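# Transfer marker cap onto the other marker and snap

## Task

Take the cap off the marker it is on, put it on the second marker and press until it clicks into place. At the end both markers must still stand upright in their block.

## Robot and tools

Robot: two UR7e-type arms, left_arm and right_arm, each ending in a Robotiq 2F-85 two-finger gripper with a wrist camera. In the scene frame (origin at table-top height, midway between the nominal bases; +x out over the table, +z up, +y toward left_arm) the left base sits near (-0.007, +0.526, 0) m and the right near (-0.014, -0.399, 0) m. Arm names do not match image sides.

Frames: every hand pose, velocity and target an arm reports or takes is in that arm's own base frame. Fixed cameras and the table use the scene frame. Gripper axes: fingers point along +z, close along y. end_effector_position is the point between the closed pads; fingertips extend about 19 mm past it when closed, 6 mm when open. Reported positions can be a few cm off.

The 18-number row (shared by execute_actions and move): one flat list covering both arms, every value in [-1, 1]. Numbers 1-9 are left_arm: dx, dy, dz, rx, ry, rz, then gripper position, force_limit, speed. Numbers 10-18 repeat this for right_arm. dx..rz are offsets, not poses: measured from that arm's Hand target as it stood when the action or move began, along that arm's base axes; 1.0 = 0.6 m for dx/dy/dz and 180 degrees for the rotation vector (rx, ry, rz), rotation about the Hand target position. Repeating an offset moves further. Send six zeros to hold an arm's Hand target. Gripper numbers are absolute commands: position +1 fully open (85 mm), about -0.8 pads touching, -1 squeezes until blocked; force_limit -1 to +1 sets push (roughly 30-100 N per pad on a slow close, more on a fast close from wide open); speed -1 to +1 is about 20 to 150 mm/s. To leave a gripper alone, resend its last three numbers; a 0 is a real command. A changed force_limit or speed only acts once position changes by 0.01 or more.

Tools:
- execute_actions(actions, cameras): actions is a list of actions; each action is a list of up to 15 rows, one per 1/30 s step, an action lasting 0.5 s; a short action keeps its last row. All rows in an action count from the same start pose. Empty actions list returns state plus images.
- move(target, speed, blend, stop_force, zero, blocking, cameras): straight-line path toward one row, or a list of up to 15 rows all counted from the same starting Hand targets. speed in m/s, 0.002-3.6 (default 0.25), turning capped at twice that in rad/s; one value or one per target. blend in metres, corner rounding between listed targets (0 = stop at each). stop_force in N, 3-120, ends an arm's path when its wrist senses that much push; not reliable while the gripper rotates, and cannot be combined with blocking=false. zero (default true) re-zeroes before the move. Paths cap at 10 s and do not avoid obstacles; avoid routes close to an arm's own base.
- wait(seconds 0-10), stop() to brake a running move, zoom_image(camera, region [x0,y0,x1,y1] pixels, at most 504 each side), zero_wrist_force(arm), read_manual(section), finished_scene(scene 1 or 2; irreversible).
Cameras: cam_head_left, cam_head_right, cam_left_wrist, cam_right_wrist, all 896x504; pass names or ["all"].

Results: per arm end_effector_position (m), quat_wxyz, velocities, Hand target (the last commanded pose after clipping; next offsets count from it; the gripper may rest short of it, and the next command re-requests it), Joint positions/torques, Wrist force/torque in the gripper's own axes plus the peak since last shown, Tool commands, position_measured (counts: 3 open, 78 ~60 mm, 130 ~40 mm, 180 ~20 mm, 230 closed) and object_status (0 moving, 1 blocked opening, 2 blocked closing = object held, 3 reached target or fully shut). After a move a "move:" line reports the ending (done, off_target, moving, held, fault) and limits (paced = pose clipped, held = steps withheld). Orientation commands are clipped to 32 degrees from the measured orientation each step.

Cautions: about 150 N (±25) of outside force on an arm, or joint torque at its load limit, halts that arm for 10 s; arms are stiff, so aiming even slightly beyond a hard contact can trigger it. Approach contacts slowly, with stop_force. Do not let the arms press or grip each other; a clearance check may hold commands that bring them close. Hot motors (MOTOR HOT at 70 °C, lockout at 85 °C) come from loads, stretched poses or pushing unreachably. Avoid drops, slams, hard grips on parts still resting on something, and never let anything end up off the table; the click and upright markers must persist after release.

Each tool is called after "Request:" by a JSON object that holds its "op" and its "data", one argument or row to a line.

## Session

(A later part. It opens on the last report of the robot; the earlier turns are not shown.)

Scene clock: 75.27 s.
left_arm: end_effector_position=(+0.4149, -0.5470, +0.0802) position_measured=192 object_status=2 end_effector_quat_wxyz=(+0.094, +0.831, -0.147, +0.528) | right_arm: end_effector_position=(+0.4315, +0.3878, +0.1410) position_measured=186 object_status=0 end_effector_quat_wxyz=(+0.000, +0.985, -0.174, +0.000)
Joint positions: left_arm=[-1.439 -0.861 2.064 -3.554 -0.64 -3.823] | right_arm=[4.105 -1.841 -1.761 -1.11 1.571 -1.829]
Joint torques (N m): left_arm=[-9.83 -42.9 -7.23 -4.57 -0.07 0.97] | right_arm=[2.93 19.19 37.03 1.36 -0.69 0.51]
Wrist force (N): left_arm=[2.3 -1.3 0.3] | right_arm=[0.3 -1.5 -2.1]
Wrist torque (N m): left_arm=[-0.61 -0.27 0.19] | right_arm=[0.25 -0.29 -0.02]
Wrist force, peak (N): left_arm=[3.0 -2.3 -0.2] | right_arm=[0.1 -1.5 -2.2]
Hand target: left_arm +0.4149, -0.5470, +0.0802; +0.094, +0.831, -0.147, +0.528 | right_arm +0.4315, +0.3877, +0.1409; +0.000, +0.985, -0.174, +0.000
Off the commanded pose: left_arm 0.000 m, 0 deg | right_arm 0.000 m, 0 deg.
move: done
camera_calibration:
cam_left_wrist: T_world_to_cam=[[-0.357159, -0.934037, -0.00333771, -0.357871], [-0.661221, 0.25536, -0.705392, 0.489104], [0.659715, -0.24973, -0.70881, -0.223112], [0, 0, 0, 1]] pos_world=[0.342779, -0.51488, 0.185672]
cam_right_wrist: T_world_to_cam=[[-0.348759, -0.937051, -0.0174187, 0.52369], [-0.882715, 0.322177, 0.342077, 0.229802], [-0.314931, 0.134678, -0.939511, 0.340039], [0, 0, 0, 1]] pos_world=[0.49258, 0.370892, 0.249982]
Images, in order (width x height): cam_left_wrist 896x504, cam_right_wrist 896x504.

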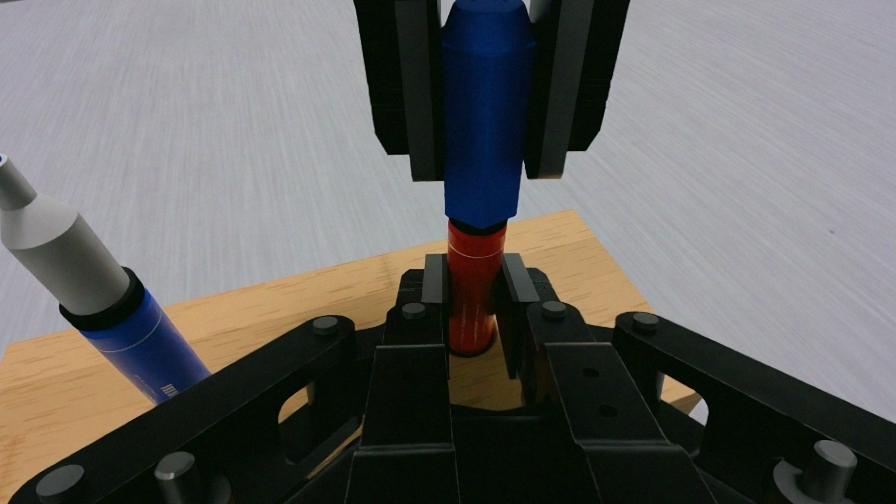

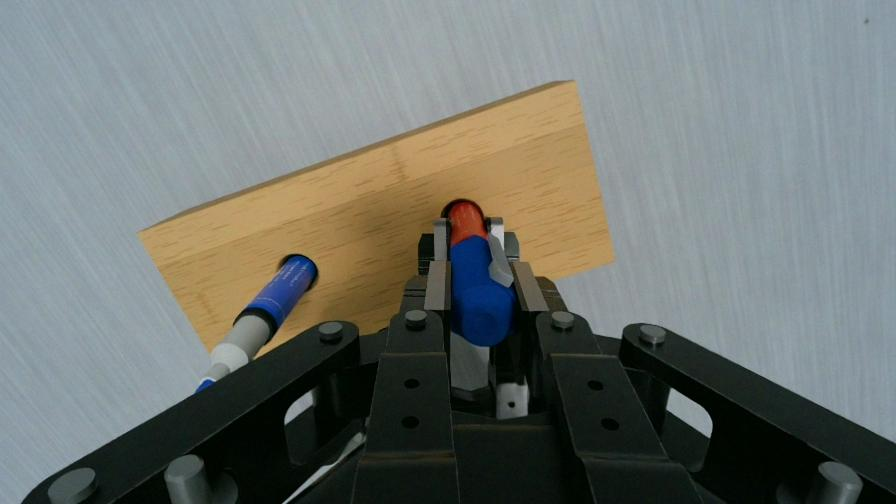

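Request:
{"op": "move", "data": {
  "target": [0, 0, 0, 0, 0, 0, -1, -0.6, -1, 0, 0, 0.03, 0, 0, 0, -1, -0.1, -1],
  "speed": 0.018,
  "cameras": ["cam_left_wrist"]
}}

Scene clock: 78.50 s.
left_arm: end_effector_position=(+0.4149, -0.5470, +0.0802) position_measured=192 object_status=2 end_effector_quat_wxyz=(+0.094, +0.831, -0.147, +0.528) | right_arm: end_effector_position=(+0.4315, +0.3878, +0.1591) position_measured=186 object_status=2 end_effector_quat_wxyz=(+0.000, +0.985, -0.174, +0.000)
Joint positions: left_arm=[-1.439 -0.861 2.064 -3.554 -0.64 -3.823] | right_arm=[4.105 -1.822 -1.734 -1.155 1.571 -1.829]
Joint torques (N m): left_arm=[-9.48 -34.65 -13.9 -1.31 -0.52 0.93] | right_arm=[5.21 39.2 22.66 4.89 -0.37 0.49]
Wrist force (N): left_arm=[3.0 -2.8 0.2] | right_arm=[0.5 0.4 -1.0]
Wrist torque (N m): left_arm=[-0.65 -0.26 0.16] | right_arm=[0.12 -0.26 -0.02]
Wrist force, peak (N): left_arm=[11.4 -1.0 -4.0] | right_arm=[0.7 -1.9 7.3]
Hand target: left_arm +0.4149, -0.5470, +0.0802; +0.094, +0.831, -0.147, +0.528 | right_arm +0.4315, +0.3877, +0.1589; +0.000, +0.985, -0.174, +0.000
Off the commanded pose: left_arm 0.000 m, 0 deg | right_arm 0.000 m, 0 deg.
move: done
camera_calibration:
cam_left_wrist: T_world_to_cam=[[-0.357159, -0.934037, -0.00333771, -0.357871], [-0.661221, 0.25536, -0.705392, 0.489104], [0.659715, -0.24973, -0.70881, -0.223112], [0, 0, 0, 1]] pos_world=[0.342779, -0.51488, 0.185672]
Images, in order (width x height): cam_left_wrist 896x504.

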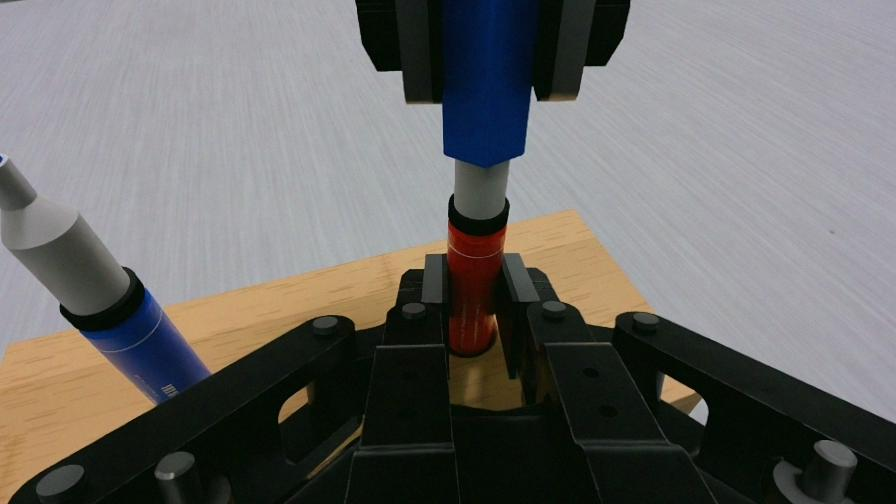

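Request:
{"op": "move", "data": {
  "target": [
    [0, 0, 0, 0, 0, 0, -1, -0.6, -1, 0, 0, 0.095, 0, 0, 0, -1, -0.1, -1],
    [0, 0, 0, 0, 0, 0, 0.15, -0.6, -0.7, 0, 0, 0.095, 0, 0, 0, -1, -0.1, -1],
    [-0.1787, 0.0782, 0.0722, 0, 0, 0, 0.15, -0.6, -0.7, 0, 0, 0.095, 0, 0, 0, -1, -0.1, -1]
  ],
  "speed": [0.1, 0.1, 0.2],
  "cameras": ["cam_left_wrist", "cam_right_wrist"]
}}

Request:
{"op": "zoom_image", "data": {
  "camera": "cam_right_wrist",
  "region": [180, 160, 580, 420]
}}

Request:
{"op": "zoom_image", "data": {
  "camera": "cam_right_wrist",
  "region": [420, 160, 560, 400]
}}

Request:
{"op": "zoom_image", "data": {
  "camera": "cam_left_wrist",
  "region": [200, 0, 560, 290]
}}

Scene clock: 84.60 s.
left_arm: end_effector_position=(+0.3078, -0.5001, +0.1235) position_measured=110 object_status=3 end_effector_quat_wxyz=(+0.094, +0.831, -0.147, +0.528) | right_arm: end_effector_position=(+0.4315, +0.3877, +0.2159) position_measured=186 object_status=2 end_effector_quat_wxyz=(+0.000, +0.985, -0.174, +0.000)
Joint positions: left_arm=[-1.677 -1.151 2.339 -3.235 -0.498 -4.182] | right_arm=[4.105 -1.777 -1.637 -1.297 1.571 -1.829]
Joint torques (N m): left_arm=[-9.45 -26.87 -9.57 -1.16 1.91 -1.03] | right_arm=[4.63 16.91 7.71 1.06 -0.49 0.1]
Wrist force (N): left_arm=[3.2 -0.8 0.8] | right_arm=[0.5 -0.3 -1.3]
Wrist torque (N m): left_arm=[-0.56 -0.26 0.40] | right_arm=[0.10 -0.27 -0.02]
Wrist force, peak (N): left_arm=[4.9 -5.1 5.0] | right_arm=[0.6 -0.2 -3.0]
Hand target: left_arm +0.3077, -0.5001, +0.1235; +0.094, +0.831, -0.147, +0.528 | right_arm +0.4315, +0.3877, +0.2159; +0.000, +0.985, -0.174, +0.000
Off the commanded pose: left_arm 0.000 m, 0 deg | right_arm 0.000 m, 0 deg.
move: done
camera_calibration:
cam_left_wrist: T_world_to_cam=[[-0.357011, -0.934095, -0.00304934, -0.352299], [-0.661318, 0.255058, -0.705411, 0.436741], [0.659699, -0.249823, -0.708792, -0.110096], [0, 0, 0, 1]] pos_world=[0.23568, -0.46798, 0.228973]
cam_right_wrist: T_world_to_cam=[[-0.348719, -0.937068, -0.0172979, 0.524942], [-0.882697, 0.32217, 0.342129, 0.204157], [-0.315025, 0.134576, -0.939494, 0.410487], [0, 0, 0, 1]] pos_world=[0.49258, 0.370891, 0.324883]
Images, in order (width x height): cam_left_wrist 896x504, cam_right_wrist 896x504.

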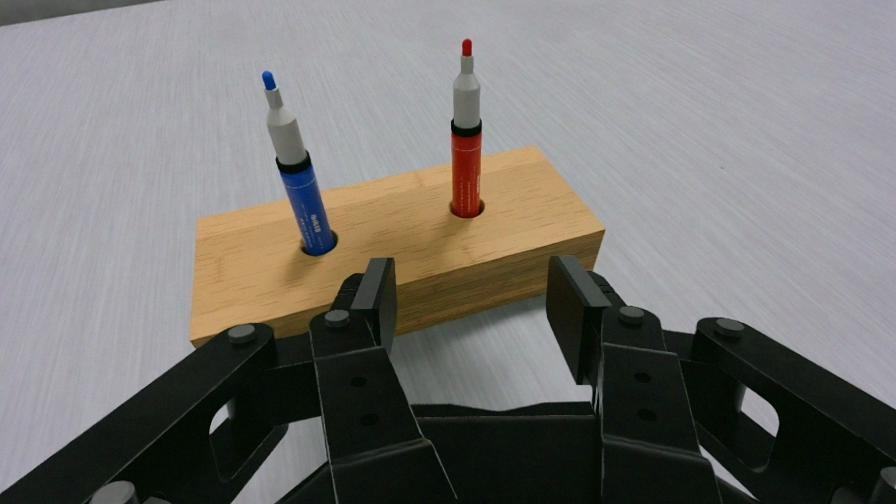

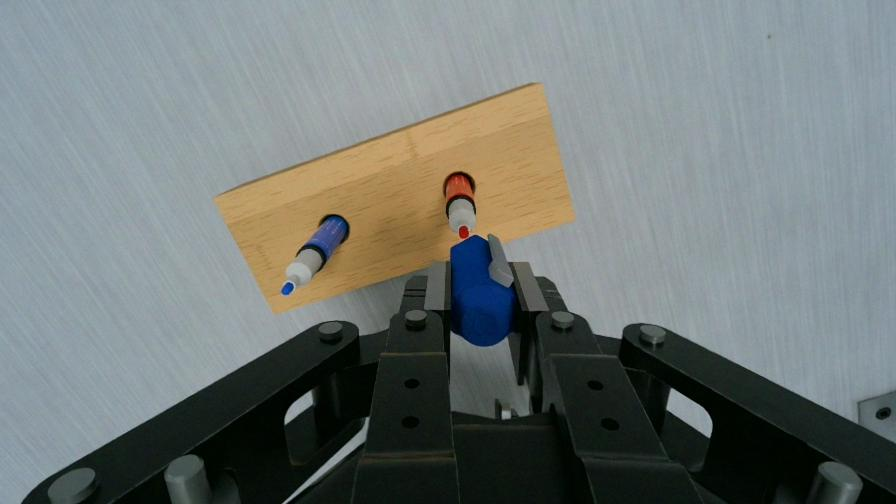

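Scaled by 1.260 from the camera's 896x504 image, which has a finer 1280x720 frame.

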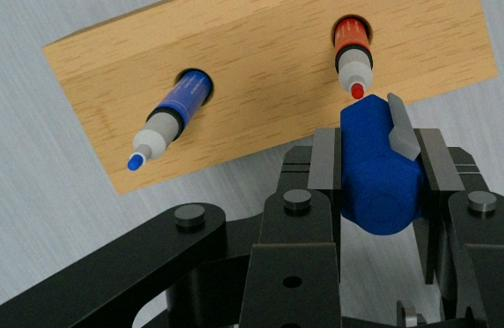

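Scaled by 2.100 from the camera's 896x504 image, which has a finer 1280x720 frame.

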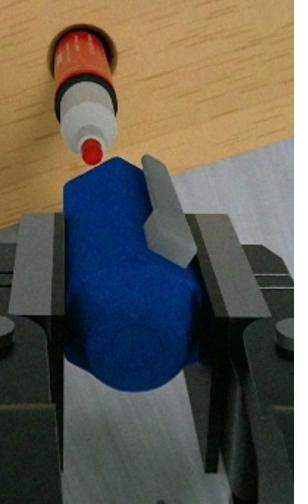

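Scaled by 1.400 from the camera's 896x504 image, which has a finer 1280x720 frame.

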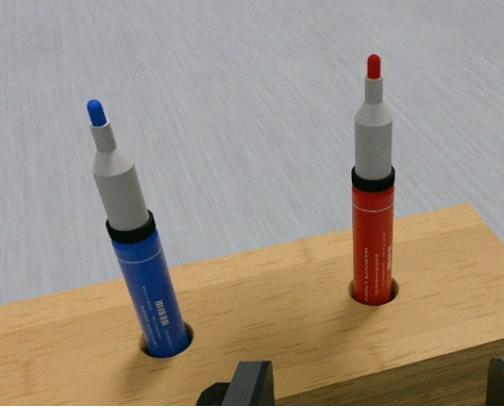

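Request:
{"op": "move", "data": {
  "target": [0, 0, 0, 0, 0, 0, 0.15, -0.6, -0.7, -0.0043, 0.1573, 0, 0, 0, 0, -1, -0.1, -1],
  "speed": 0.12,
  "cameras": ["cam_right_wrist", "cam_left_wrist"]
}}

Request:
{"op": "zoom_image", "data": {
  "camera": "cam_right_wrist",
  "region": [420, 160, 560, 400]
}}

Request:
{"op": "zoom_image", "data": {
  "camera": "cam_left_wrist",
  "region": [200, 0, 380, 280]
}}

Scene clock: 93.27 s.
left_arm: end_effector_position=(+0.3077, -0.5001, +0.1235) position_measured=110 object_status=3 end_effector_quat_wxyz=(+0.094, +0.831, -0.147, +0.528) | right_arm: end_effector_position=(+0.4289, +0.4821, +0.2158) position_measured=186 object_status=2 end_effector_quat_wxyz=(+0.000, +0.985, -0.174, +0.000)
Joint positions: left_arm=[-1.677 -1.151 2.339 -3.235 -0.498 -4.182] | right_arm=[4.193 -1.93 -1.437 -1.345 1.571 -1.741]
Joint torques (N m): left_arm=[-7.15 -35.57 3.78 -4.54 2.88 1.07] | right_arm=[-3.77 61.47 13.83 5.42 -1.03 0.16]
Wrist force (N): left_arm=[3.1 -0.9 1.2] | right_arm=[0.5 -0.1 -1.0]
Wrist torque (N m): left_arm=[-0.56 -0.24 0.40] | right_arm=[0.13 -0.27 -0.17]
Wrist force, peak (N): left_arm=[3.6 -0.7 1.1] | right_arm=[2.5 3.0 -1.0]
Hand target: left_arm +0.3077, -0.5001, +0.1235; +0.094, +0.831, -0.147, +0.528 | right_arm +0.4289, +0.4821, +0.2159; +0.000, +0.985, -0.174, +0.000
Off the commanded pose: left_arm 0.000 m, 0 deg | right_arm 0.000 m, 0 deg.
move: done
camera_calibration:
cam_left_wrist: T_world_to_cam=[[-0.357159, -0.934037, -0.00333764, -0.352208], [-0.661222, 0.25536, -0.705392, 0.436788], [0.659715, -0.24973, -0.70881, -0.109987], [0, 0, 0, 1]] pos_world=[0.235579, -0.46798, 0.228972]
cam_right_wrist: T_world_to_cam=[[-0.34868, -0.937086, -0.0170779, 0.612503], [-0.882667, 0.322195, 0.342184, 0.171406], [-0.315154, 0.134387, -0.939478, 0.397003], [0, 0, 0, 1]] pos_world=[0.489979, 0.46539, 0.324783]
Images, in order (width x height): cam_left_wrist 896x504, cam_right_wrist 896x504.

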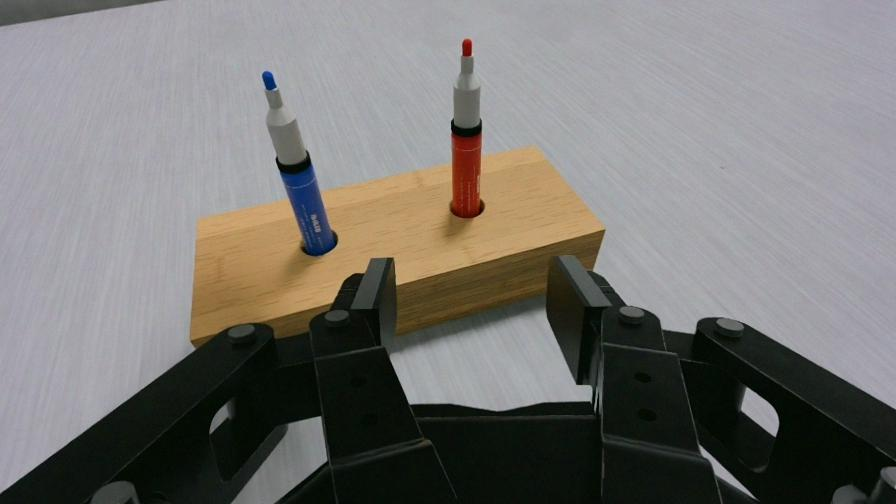

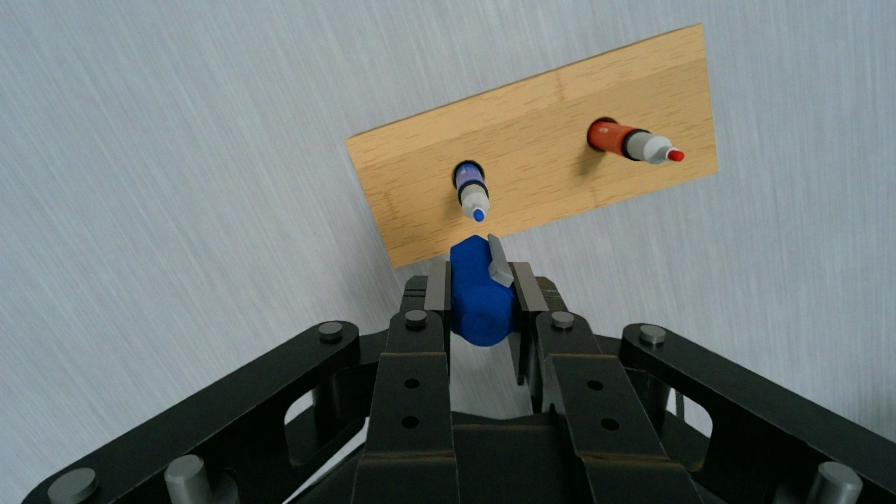

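Scaled by 2.100 from the camera's 896x504 image, which has a finer 1280x720 frame.

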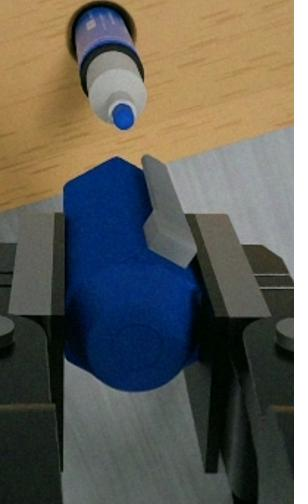

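Scaled by 1.800 from the camera's 896x504 image, which has a finer 1280x720 frame.

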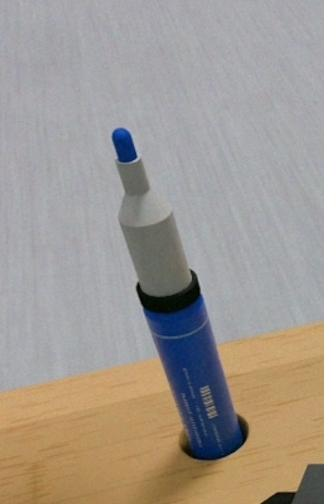

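Request:
{"op": "move", "data": {
  "target": [0, 0, 0, 0, 0, 0, 0.15, -0.6, -0.7, 0.0103, -0.0083, -0.04, 0, 0, 0, -1, -0.1, -1],
  "speed": 0.06,
  "cameras": ["cam_right_wrist", "cam_left_wrist", "cam_head_left", "cam_head_right"]
}}

Request:
{"op": "zoom_image", "data": {
  "camera": "cam_right_wrist",
  "region": [420, 160, 560, 400]
}}

Request:
{"op": "zoom_image", "data": {
  "camera": "cam_left_wrist",
  "region": [200, 0, 380, 280]
}}

Request:
{"op": "zoom_image", "data": {
  "camera": "cam_head_left",
  "region": [380, 200, 500, 300]
}}

Scene clock: 96.87 s.
left_arm: end_effector_position=(+0.3077, -0.5001, +0.1235) position_measured=110 object_status=3 end_effector_quat_wxyz=(+0.094, +0.831, -0.147, +0.528) | right_arm: end_effector_position=(+0.4351, +0.4770, +0.1916) position_measured=186 object_status=2 end_effector_quat_wxyz=(+0.000, +0.985, -0.174, +0.000)
Joint positions: left_arm=[-1.677 -1.151 2.339 -3.235 -0.498 -4.182] | right_arm=[4.181 -1.945 -1.479 -1.288 1.571 -1.753]
Joint torques (N m): left_arm=[-2.73 -14.67 3.35 -4.66 1.9 1.11] | right_arm=[4.63 56.91 39.76 0.6 -0.64 0.43]
Wrist force (N): left_arm=[3.3 -0.6 1.0] | right_arm=[0.3 0.1 -1.4]
Wrist torque (N m): left_arm=[-0.52 -0.26 0.40] | right_arm=[0.17 -0.23 -0.17]
Wrist force, peak (N): left_arm=[3.5 -0.8 1.0] | right_arm=[0.3 -0.1 -2.3]
Hand target: left_arm +0.3077, -0.5001, +0.1235; +0.094, +0.831, -0.147, +0.528 | right_arm +0.4351, +0.4771, +0.1919; +0.000, +0.985, -0.174, +0.000
Off the commanded pose: left_arm 0.000 m, 0 deg | right_arm 0.000 m, 0 deg.
move: done
camera_calibration:
cam_left_wrist: T_world_to_cam=[[-0.357159, -0.934037, -0.00333771, -0.352208], [-0.661221, 0.25536, -0.705392, 0.436788], [0.659715, -0.24973, -0.70881, -0.109987], [0, 0, 0, 1]] pos_world=[0.235579, -0.46798, 0.228972]
cam_right_wrist: T_world_to_cam=[[-0.348859, -0.937027, -0.0166727, 0.609444], [-0.88256, 0.322492, 0.34218, 0.186701], [-0.315255, 0.134087, -0.939487, 0.37713], [0, 0, 0, 1]] pos_world=[0.496277, 0.460287, 0.300584]

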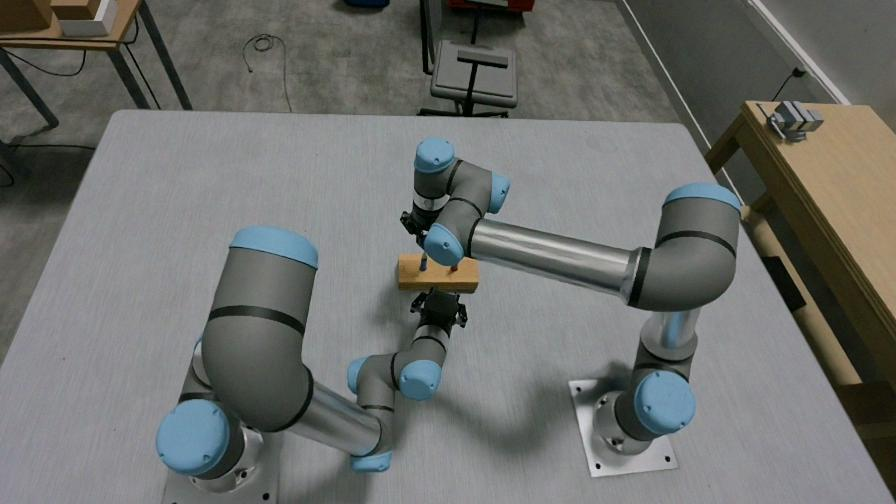

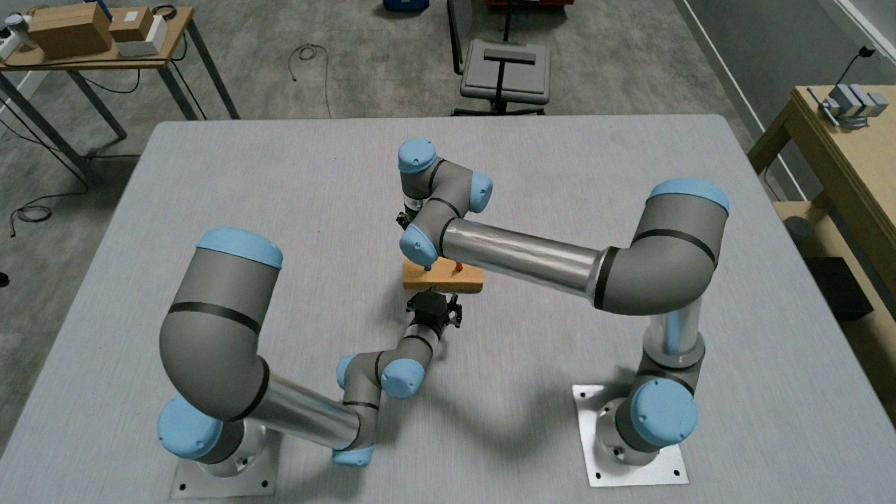

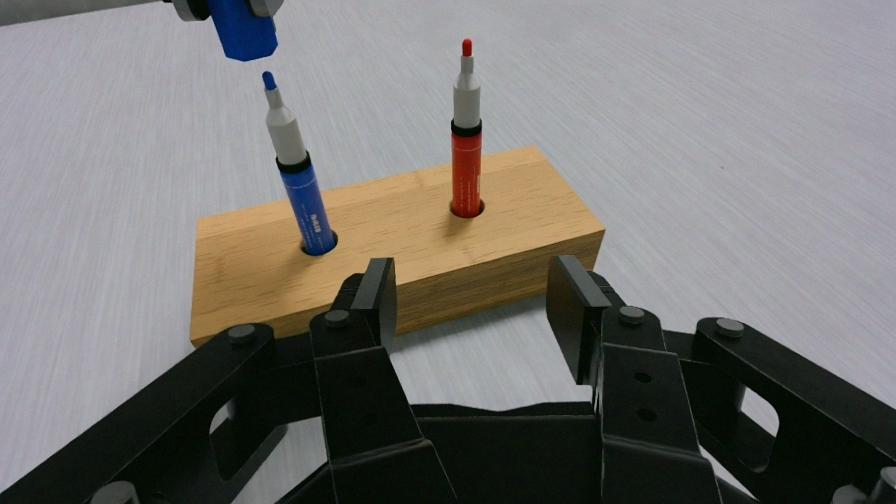

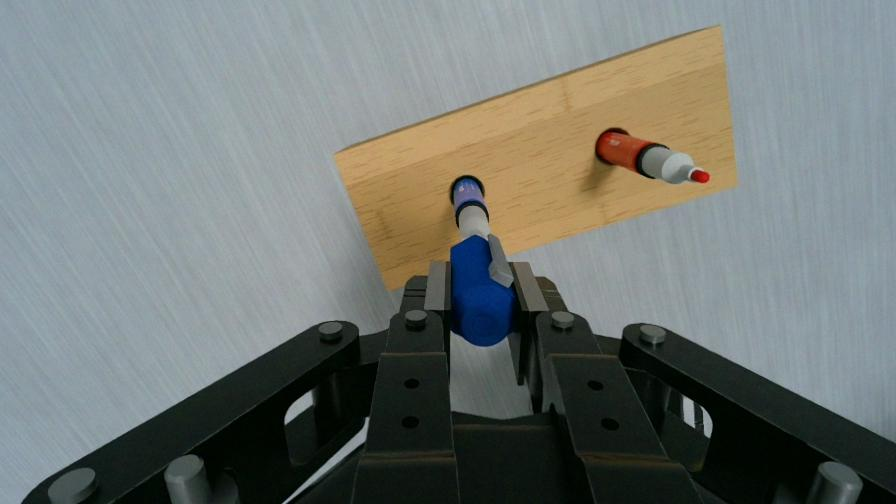

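Scaled by 2.100 from the camera's 896x504 image, which has a finer 1280x720 frame.

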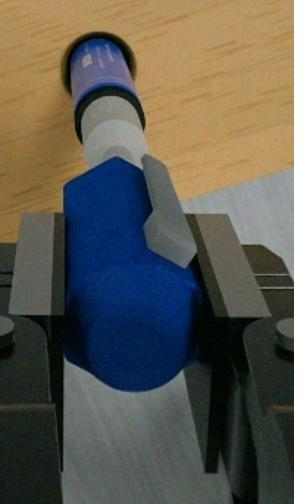

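Scaled by 1.800 from the camera's 896x504 image, which has a finer 1280x720 frame.

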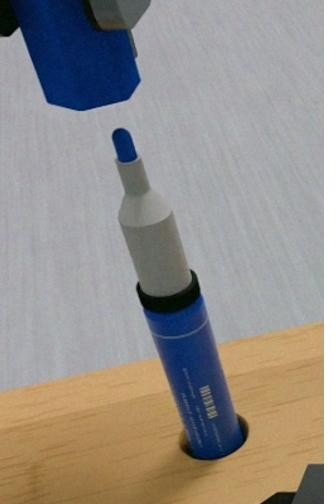

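Scaled by 4.200 from the camera's 896x504 image, which has a finer 1280x720 frame.

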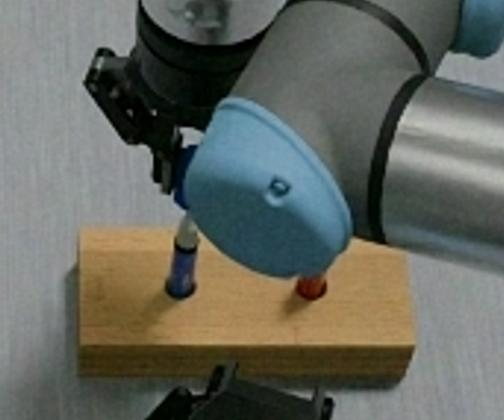

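Request:
{"op": "move", "data": {
  "target": [0, 0, 0, 0, 0, 0, 0.15, -0.6, -0.7, 0.0018, -0.0048, -0.015, 0, 0, 0, -1, -0.1, -1],
  "speed": 0.04,
  "cameras": ["cam_right_wrist", "cam_left_wrist"]
}}

Request:
{"op": "zoom_image", "data": {
  "camera": "cam_left_wrist",
  "region": [200, 0, 340, 180]
}}

Request:
{"op": "zoom_image", "data": {
  "camera": "cam_right_wrist",
  "region": [420, 160, 560, 370]
}}

Scene clock: 100.83 s.
left_arm: end_effector_position=(+0.3077, -0.5001, +0.1235) position_measured=110 object_status=3 end_effector_quat_wxyz=(+0.094, +0.831, -0.147, +0.528) | right_arm: end_effector_position=(+0.4362, +0.4742, +0.1827) position_measured=186 object_status=2 end_effector_quat_wxyz=(+0.000, +0.985, -0.174, +0.000)
Joint positions: left_arm=[-1.677 -1.151 2.339 -3.235 -0.498 -4.182] | right_arm=[4.177 -1.948 -1.499 -1.265 1.571 -1.757]
Joint torques (N m): left_arm=[2.67 -13.96 3.01 -4.62 0.94 1.03] | right_arm=[-2.15 28.27 35.45 0.99 1.25 -0.31]
Wrist force (N): left_arm=[3.2 -0.7 1.0] | right_arm=[0.2 0.5 -1.1]
Wrist torque (N m): left_arm=[-0.53 -0.24 0.40] | right_arm=[0.23 -0.23 -0.01]
Wrist force, peak (N): left_arm=[3.6 -0.7 1.0] | right_arm=[0.5 0.4 -1.6]
Hand target: left_arm +0.3077, -0.5001, +0.1235; +0.094, +0.831, -0.147, +0.528 | right_arm +0.4362, +0.4743, +0.1829; +0.000, +0.985, -0.174, +0.000
Off the commanded pose: left_arm 0.000 m, 0 deg | right_arm 0.000 m, 0 deg.
move: done
camera_calibration:
cam_left_wrist: T_world_to_cam=[[-0.357159, -0.934037, -0.00333771, -0.352208], [-0.661221, 0.25536, -0.705392, 0.436788], [0.659715, -0.24973, -0.70881, -0.109987], [0, 0, 0, 1]] pos_world=[0.235579, -0.46798, 0.228972]
cam_right_wrist: T_world_to_cam=[[-0.348803, -0.937039, -0.0171655, 0.607052], [-0.882663, 0.322295, 0.3421, 0.191731], [-0.315029, 0.134477, -0.939507, 0.369187], [0, 0, 0, 1]] pos_world=[0.497279, 0.45739, 0.291683]
Images, in order (width x height): cam_left_wrist 896x504, cam_right_wrist 896x504.

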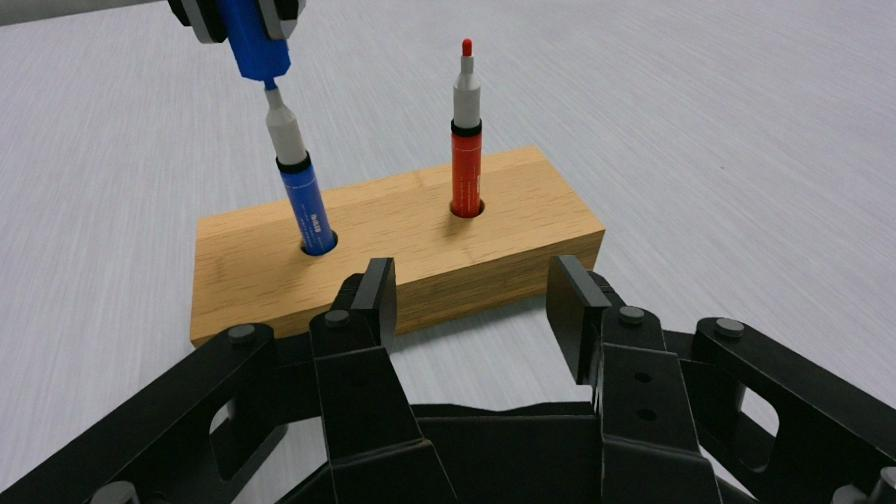

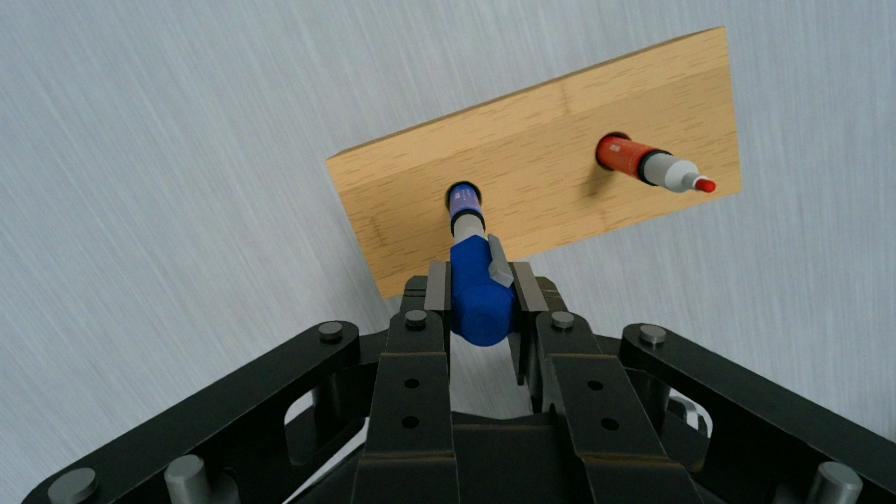

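Scaled by 2.800 from the camera's 896x504 image, which has a finer 1280x720 frame.

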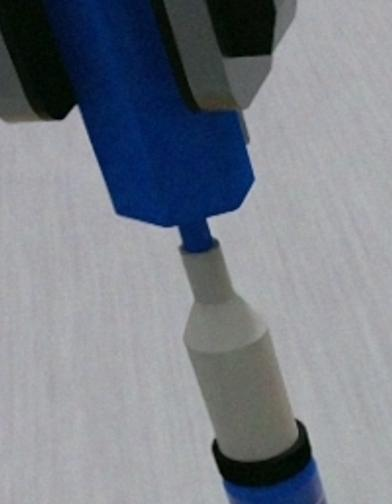

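Scaled by 2.400 from the camera's 896x504 image, which has a finer 1280x720 frame.

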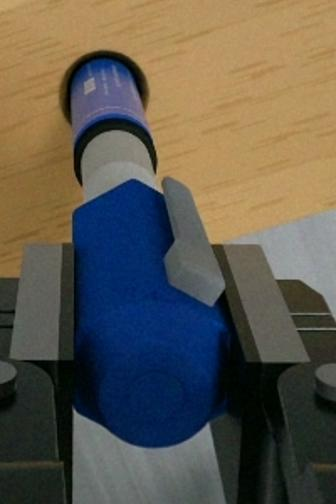

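Request:
{"op": "move", "data": {
  "target": [0, 0, 0, 0, 0, 0, 0.15, -0.6, -0.7, 0.0013, 0.0003, -0.0317, 0, 0, 0, -1, -0.1, -1],
  "speed": 0.025,
  "stop_force": 8,
  "cameras": ["cam_right_wrist", "cam_left_wrist"]
}}

Request:
{"op": "zoom_image", "data": {
  "camera": "cam_left_wrist",
  "region": [200, 0, 380, 270]
}}

Request:
{"op": "zoom_image", "data": {
  "camera": "cam_right_wrist",
  "region": [420, 160, 560, 370]
}}

Scene clock: 106.37 s.
left_arm: end_effector_position=(+0.3077, -0.5001, +0.1235) position_measured=110 object_status=3 end_effector_quat_wxyz=(+0.094, +0.831, -0.147, +0.528) | right_arm: end_effector_position=(+0.4370, +0.4744, +0.1639) position_measured=186 object_status=2 end_effector_quat_wxyz=(+0.000, +0.985, -0.174, +0.000)
Joint positions: left_arm=[-1.677 -1.151 2.339 -3.235 -0.498 -4.182] | right_arm=[4.176 -1.964 -1.527 -1.221 1.571 -1.758]
Joint torques (N m): left_arm=[9.05 -14.69 2.42 -4.6 0.34 1.09] | right_arm=[-3.62 61.74 40.59 0.46 1.23 -0.46]
Wrist force (N): left_arm=[3.1 -0.8 0.7] | right_arm=[0.2 0.3 -1.3]
Wrist torque (N m): left_arm=[-0.55 -0.24 0.40] | right_arm=[0.20 -0.24 -0.02]
Wrist force, peak (N): left_arm=[3.6 -0.8 1.1] | right_arm=[0.4 0.3 -2.2]
Hand target: left_arm +0.3077, -0.5001, +0.1235; +0.094, +0.831, -0.147, +0.528 | right_arm +0.4370, +0.4744, +0.1639; +0.000, +0.985, -0.174, +0.000
Off the commanded pose: left_arm 0.000 m, 0 deg | right_arm 0.000 m, 0 deg.
move: done
camera_calibration:
cam_left_wrist: T_world_to_cam=[[-0.357159, -0.934037, -0.00333771, -0.352208], [-0.661221, 0.25536, -0.705392, 0.436788], [0.659715, -0.24973, -0.70881, -0.109987], [0, 0, 0, 1]] pos_world=[0.235579, -0.46798, 0.228972]
cam_right_wrist: T_world_to_cam=[[-0.34872, -0.937067, -0.0172974, 0.607204], [-0.882697, 0.322171, 0.342129, 0.19887], [-0.315025, 0.134576, -0.939494, 0.351699], [0, 0, 0, 1]] pos_world=[0.49808, 0.457591, 0.272883]
Images, in order (width x height): cam_left_wrist 896x504, cam_right_wrist 896x504.

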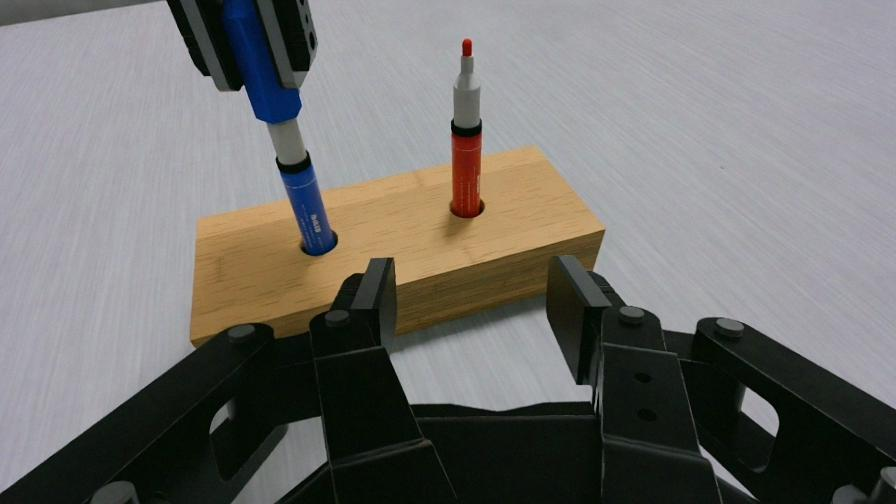

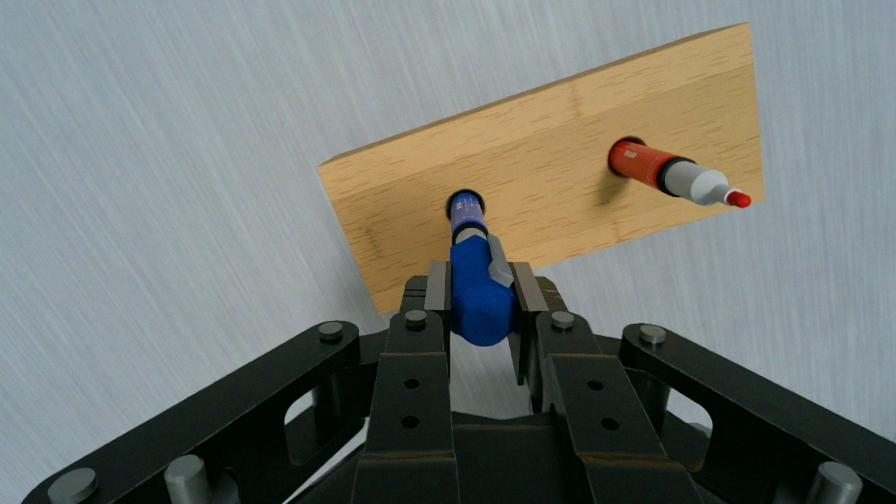

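Scaled by 1.867 from the camera's 896x504 image, which has a finer 1280x720 frame.

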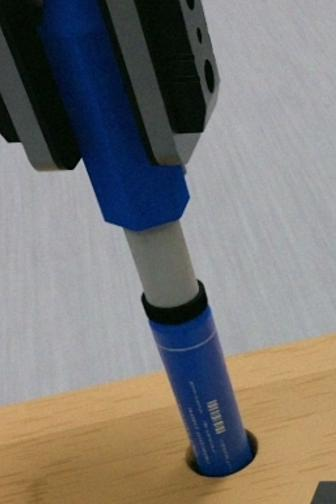

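Scaled by 2.400 from the camera's 896x504 image, which has a finer 1280x720 frame.

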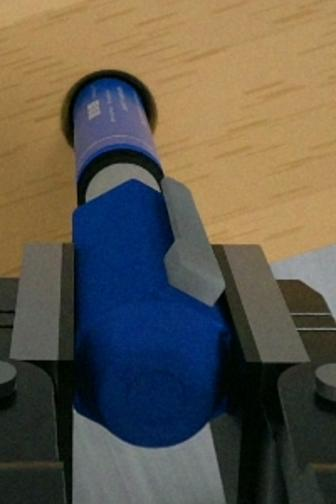

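Request:
{"op": "move", "data": {
  "target": [0, 0, 0, 0, 0, 0, 0.15, -0.6, -0.7, 0, 0, -0.05, 0, 0, 0, -1, -0.1, -1],
  "speed": 0.012,
  "stop_force": 26,
  "cameras": ["cam_left_wrist"]
}}

Request:
{"op": "zoom_image", "data": {
  "camera": "cam_left_wrist",
  "region": [220, 60, 360, 270]
}}

Scene clock: 113.57 s.
left_arm: end_effector_position=(+0.3077, -0.5001, +0.1235) position_measured=110 object_status=3 end_effector_quat_wxyz=(+0.094, +0.831, -0.147, +0.528) | right_arm: end_effector_position=(+0.4370, +0.4745, +0.1397) position_measured=186 object_status=2 end_effector_quat_wxyz=(-0.001, +0.985, -0.174, +0.000)
Joint positions: left_arm=[-1.677 -1.151 2.339 -3.235 -0.498 -4.182] | right_arm=[4.176 -1.985 -1.563 -1.163 1.571 -1.758]
Joint torques (N m): left_arm=[9.4 -14.26 1.72 -4.59 0.25 1.01] | right_arm=[3.45 42.14 24.64 0.51 1.04 0.26]
Wrist force (N): left_arm=[3.1 -0.5 1.1] | right_arm=[0.0 1.1 -28.2]
Wrist torque (N m): left_arm=[-0.50 -0.24 0.40] | right_arm=[0.17 -0.22 -0.01]
Wrist force, peak (N): left_arm=[3.6 -1.0 0.8] | right_arm=[0.1 1.5 -36.5]
Hand target: left_arm +0.3077, -0.5001, +0.1235; +0.094, +0.831, -0.147, +0.528 | right_arm +0.4370, +0.4745, +0.1397; -0.001, +0.985, -0.174, +0.000 (not the last commanded pose)
Off the commanded pose: left_arm 0.000 m, 0 deg | right_arm 0.006 m, 0 deg.
move: contact (right_arm)
camera_calibration:
cam_left_wrist: T_world_to_cam=[[-0.357159, -0.934037, -0.00333771, -0.352208], [-0.661221, 0.25536, -0.705392, 0.436788], [0.659715, -0.24973, -0.70881, -0.109987], [0, 0, 0, 1]] pos_world=[0.235579, -0.46798, 0.228972]
Images, in order (width x height): cam_left_wrist 896x504.

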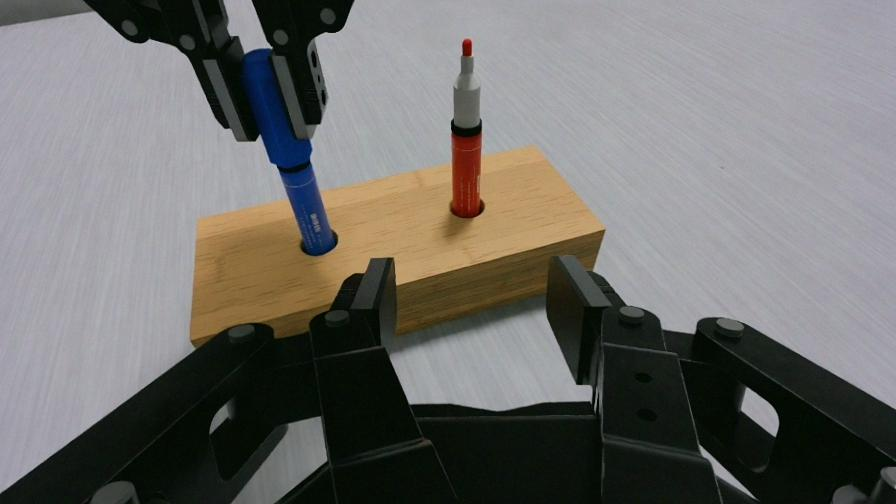

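Scaled by 2.400 from the camera's 896x504 image, which has a finer 1280x720 frame.

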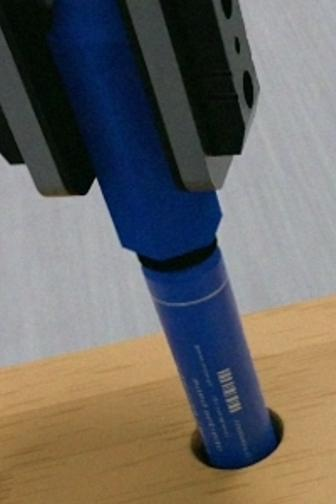

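Request:
{"op": "move", "data": {
  "target": [
    [0, 0, 0, 0, 0, 0, 0.15, -0.6, -0.7, 0, 0, 0.0023, 0, 0, 0, -1, -0.1, -1],
    [0, 0, 0, 0, 0, 0, 0.15, -0.6, -0.7, 0, 0, 0.0025, 0, 0, 0, 0.2, -1, -1],
    [0, 0, 0, 0, 0, 0, 0.15, -0.6, -0.7, 0, 0, 0.15, 0, 0, 0, 0.2, -1, -1]
  ],
  "speed": [0.01, 0.02, 0.15],
  "cameras": ["all"]
}}

Request:
{"op": "zoom_image", "data": {
  "camera": "cam_left_wrist",
  "region": [180, 0, 540, 280]
}}

Scene clock: 119.60 s.
left_arm: end_effector_position=(+0.3077, -0.5001, +0.1235) position_measured=110 object_status=3 end_effector_quat_wxyz=(+0.094, +0.831, -0.147, +0.528) | right_arm: end_effector_position=(+0.4370, +0.4746, +0.2299) position_measured=104 object_status=3 end_effector_quat_wxyz=(-0.001, +0.985, -0.174, +0.000)
Joint positions: left_arm=[-1.677 -1.151 2.339 -3.235 -0.498 -4.182] | right_arm=[4.176 -1.922 -1.412 -1.377 1.571 -1.758]
Joint torques (N m): left_arm=[9.14 -13.88 1.01 -4.62 0.26 1.1] | right_arm=[4.67 23.89 13.3 2.37 -0.46 0.09]
Wrist force (N): left_arm=[3.2 -0.7 1.0] | right_arm=[0.4 0.3 -1.3]
Wrist torque (N m): left_arm=[-0.54 -0.25 0.41] | right_arm=[0.20 -0.26 -0.01]
Wrist force, peak (N): left_arm=[3.5 -1.0 1.0] | right_arm=[0.3 1.0 -28.4]
Hand target: left_arm +0.3077, -0.5001, +0.1235; +0.094, +0.831, -0.147, +0.528 | right_arm +0.4370, +0.4745, +0.2297; -0.001, +0.985, -0.174, +0.000
Off the commanded pose: left_arm 0.000 m, 0 deg | right_arm 0.000 m, 0 deg.
move: done
camera_calibration:
cam_left_wrist: T_world_to_cam=[[-0.357159, -0.934037, -0.00333771, -0.352208], [-0.661221, 0.25536, -0.705392, 0.436788], [0.659715, -0.24973, -0.70881, -0.109987], [0, 0, 0, 1]] pos_world=[0.235579, -0.46798, 0.228972]
cam_right_wrist: T_world_to_cam=[[-0.348742, -0.937045, -0.0180337, 0.608695], [-0.882825, 0.321981, 0.341976, 0.176461], [-0.314641, 0.135182, -0.939535, 0.413235], [0, 0, 0, 1]] pos_world=[0.498083, 0.457696, 0.33888]

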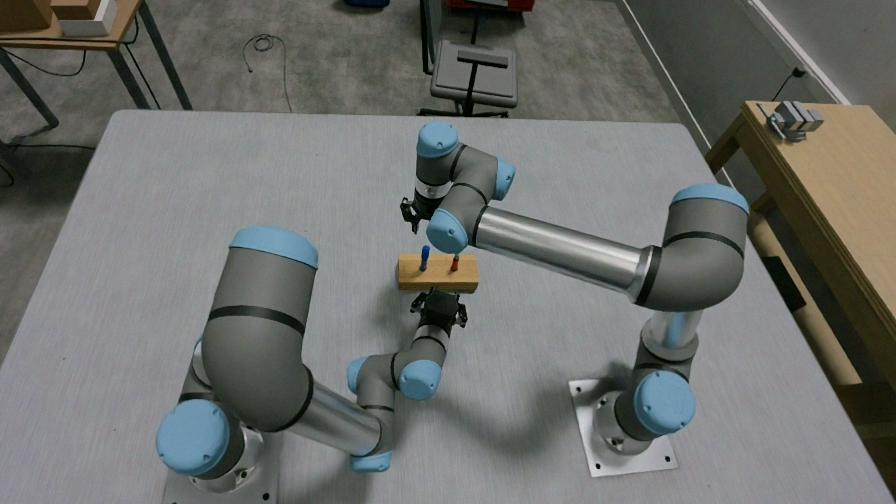

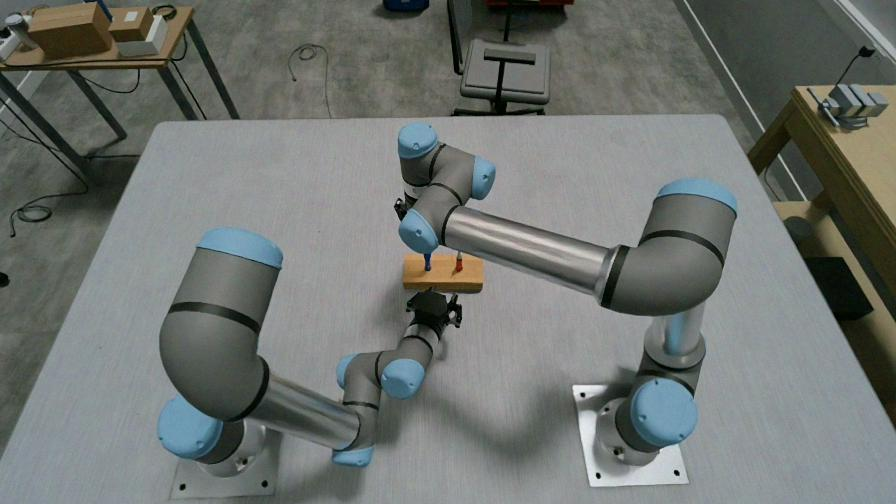

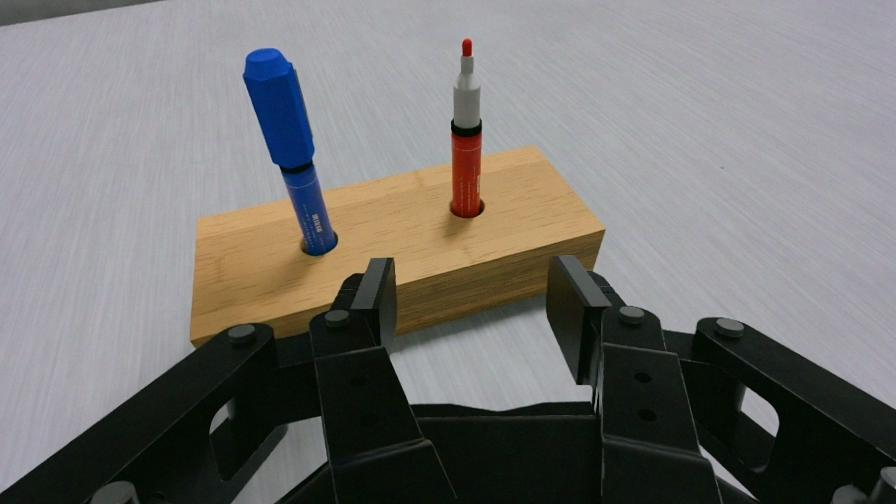

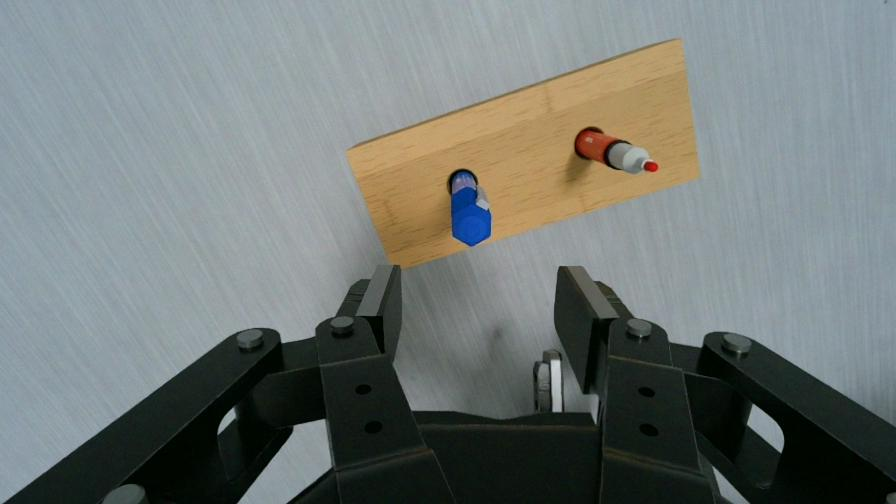

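Scaled by 1.400 from the camera's 896x504 image, which has a finer 1280x720 frame.

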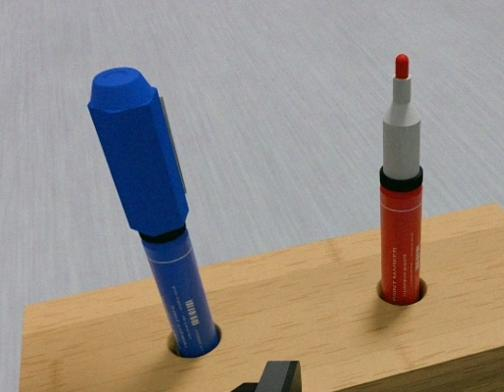

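Request:
{"op": "finished_scene", "data": {
  "scene": 2
}}

The scene is finished: the task was done.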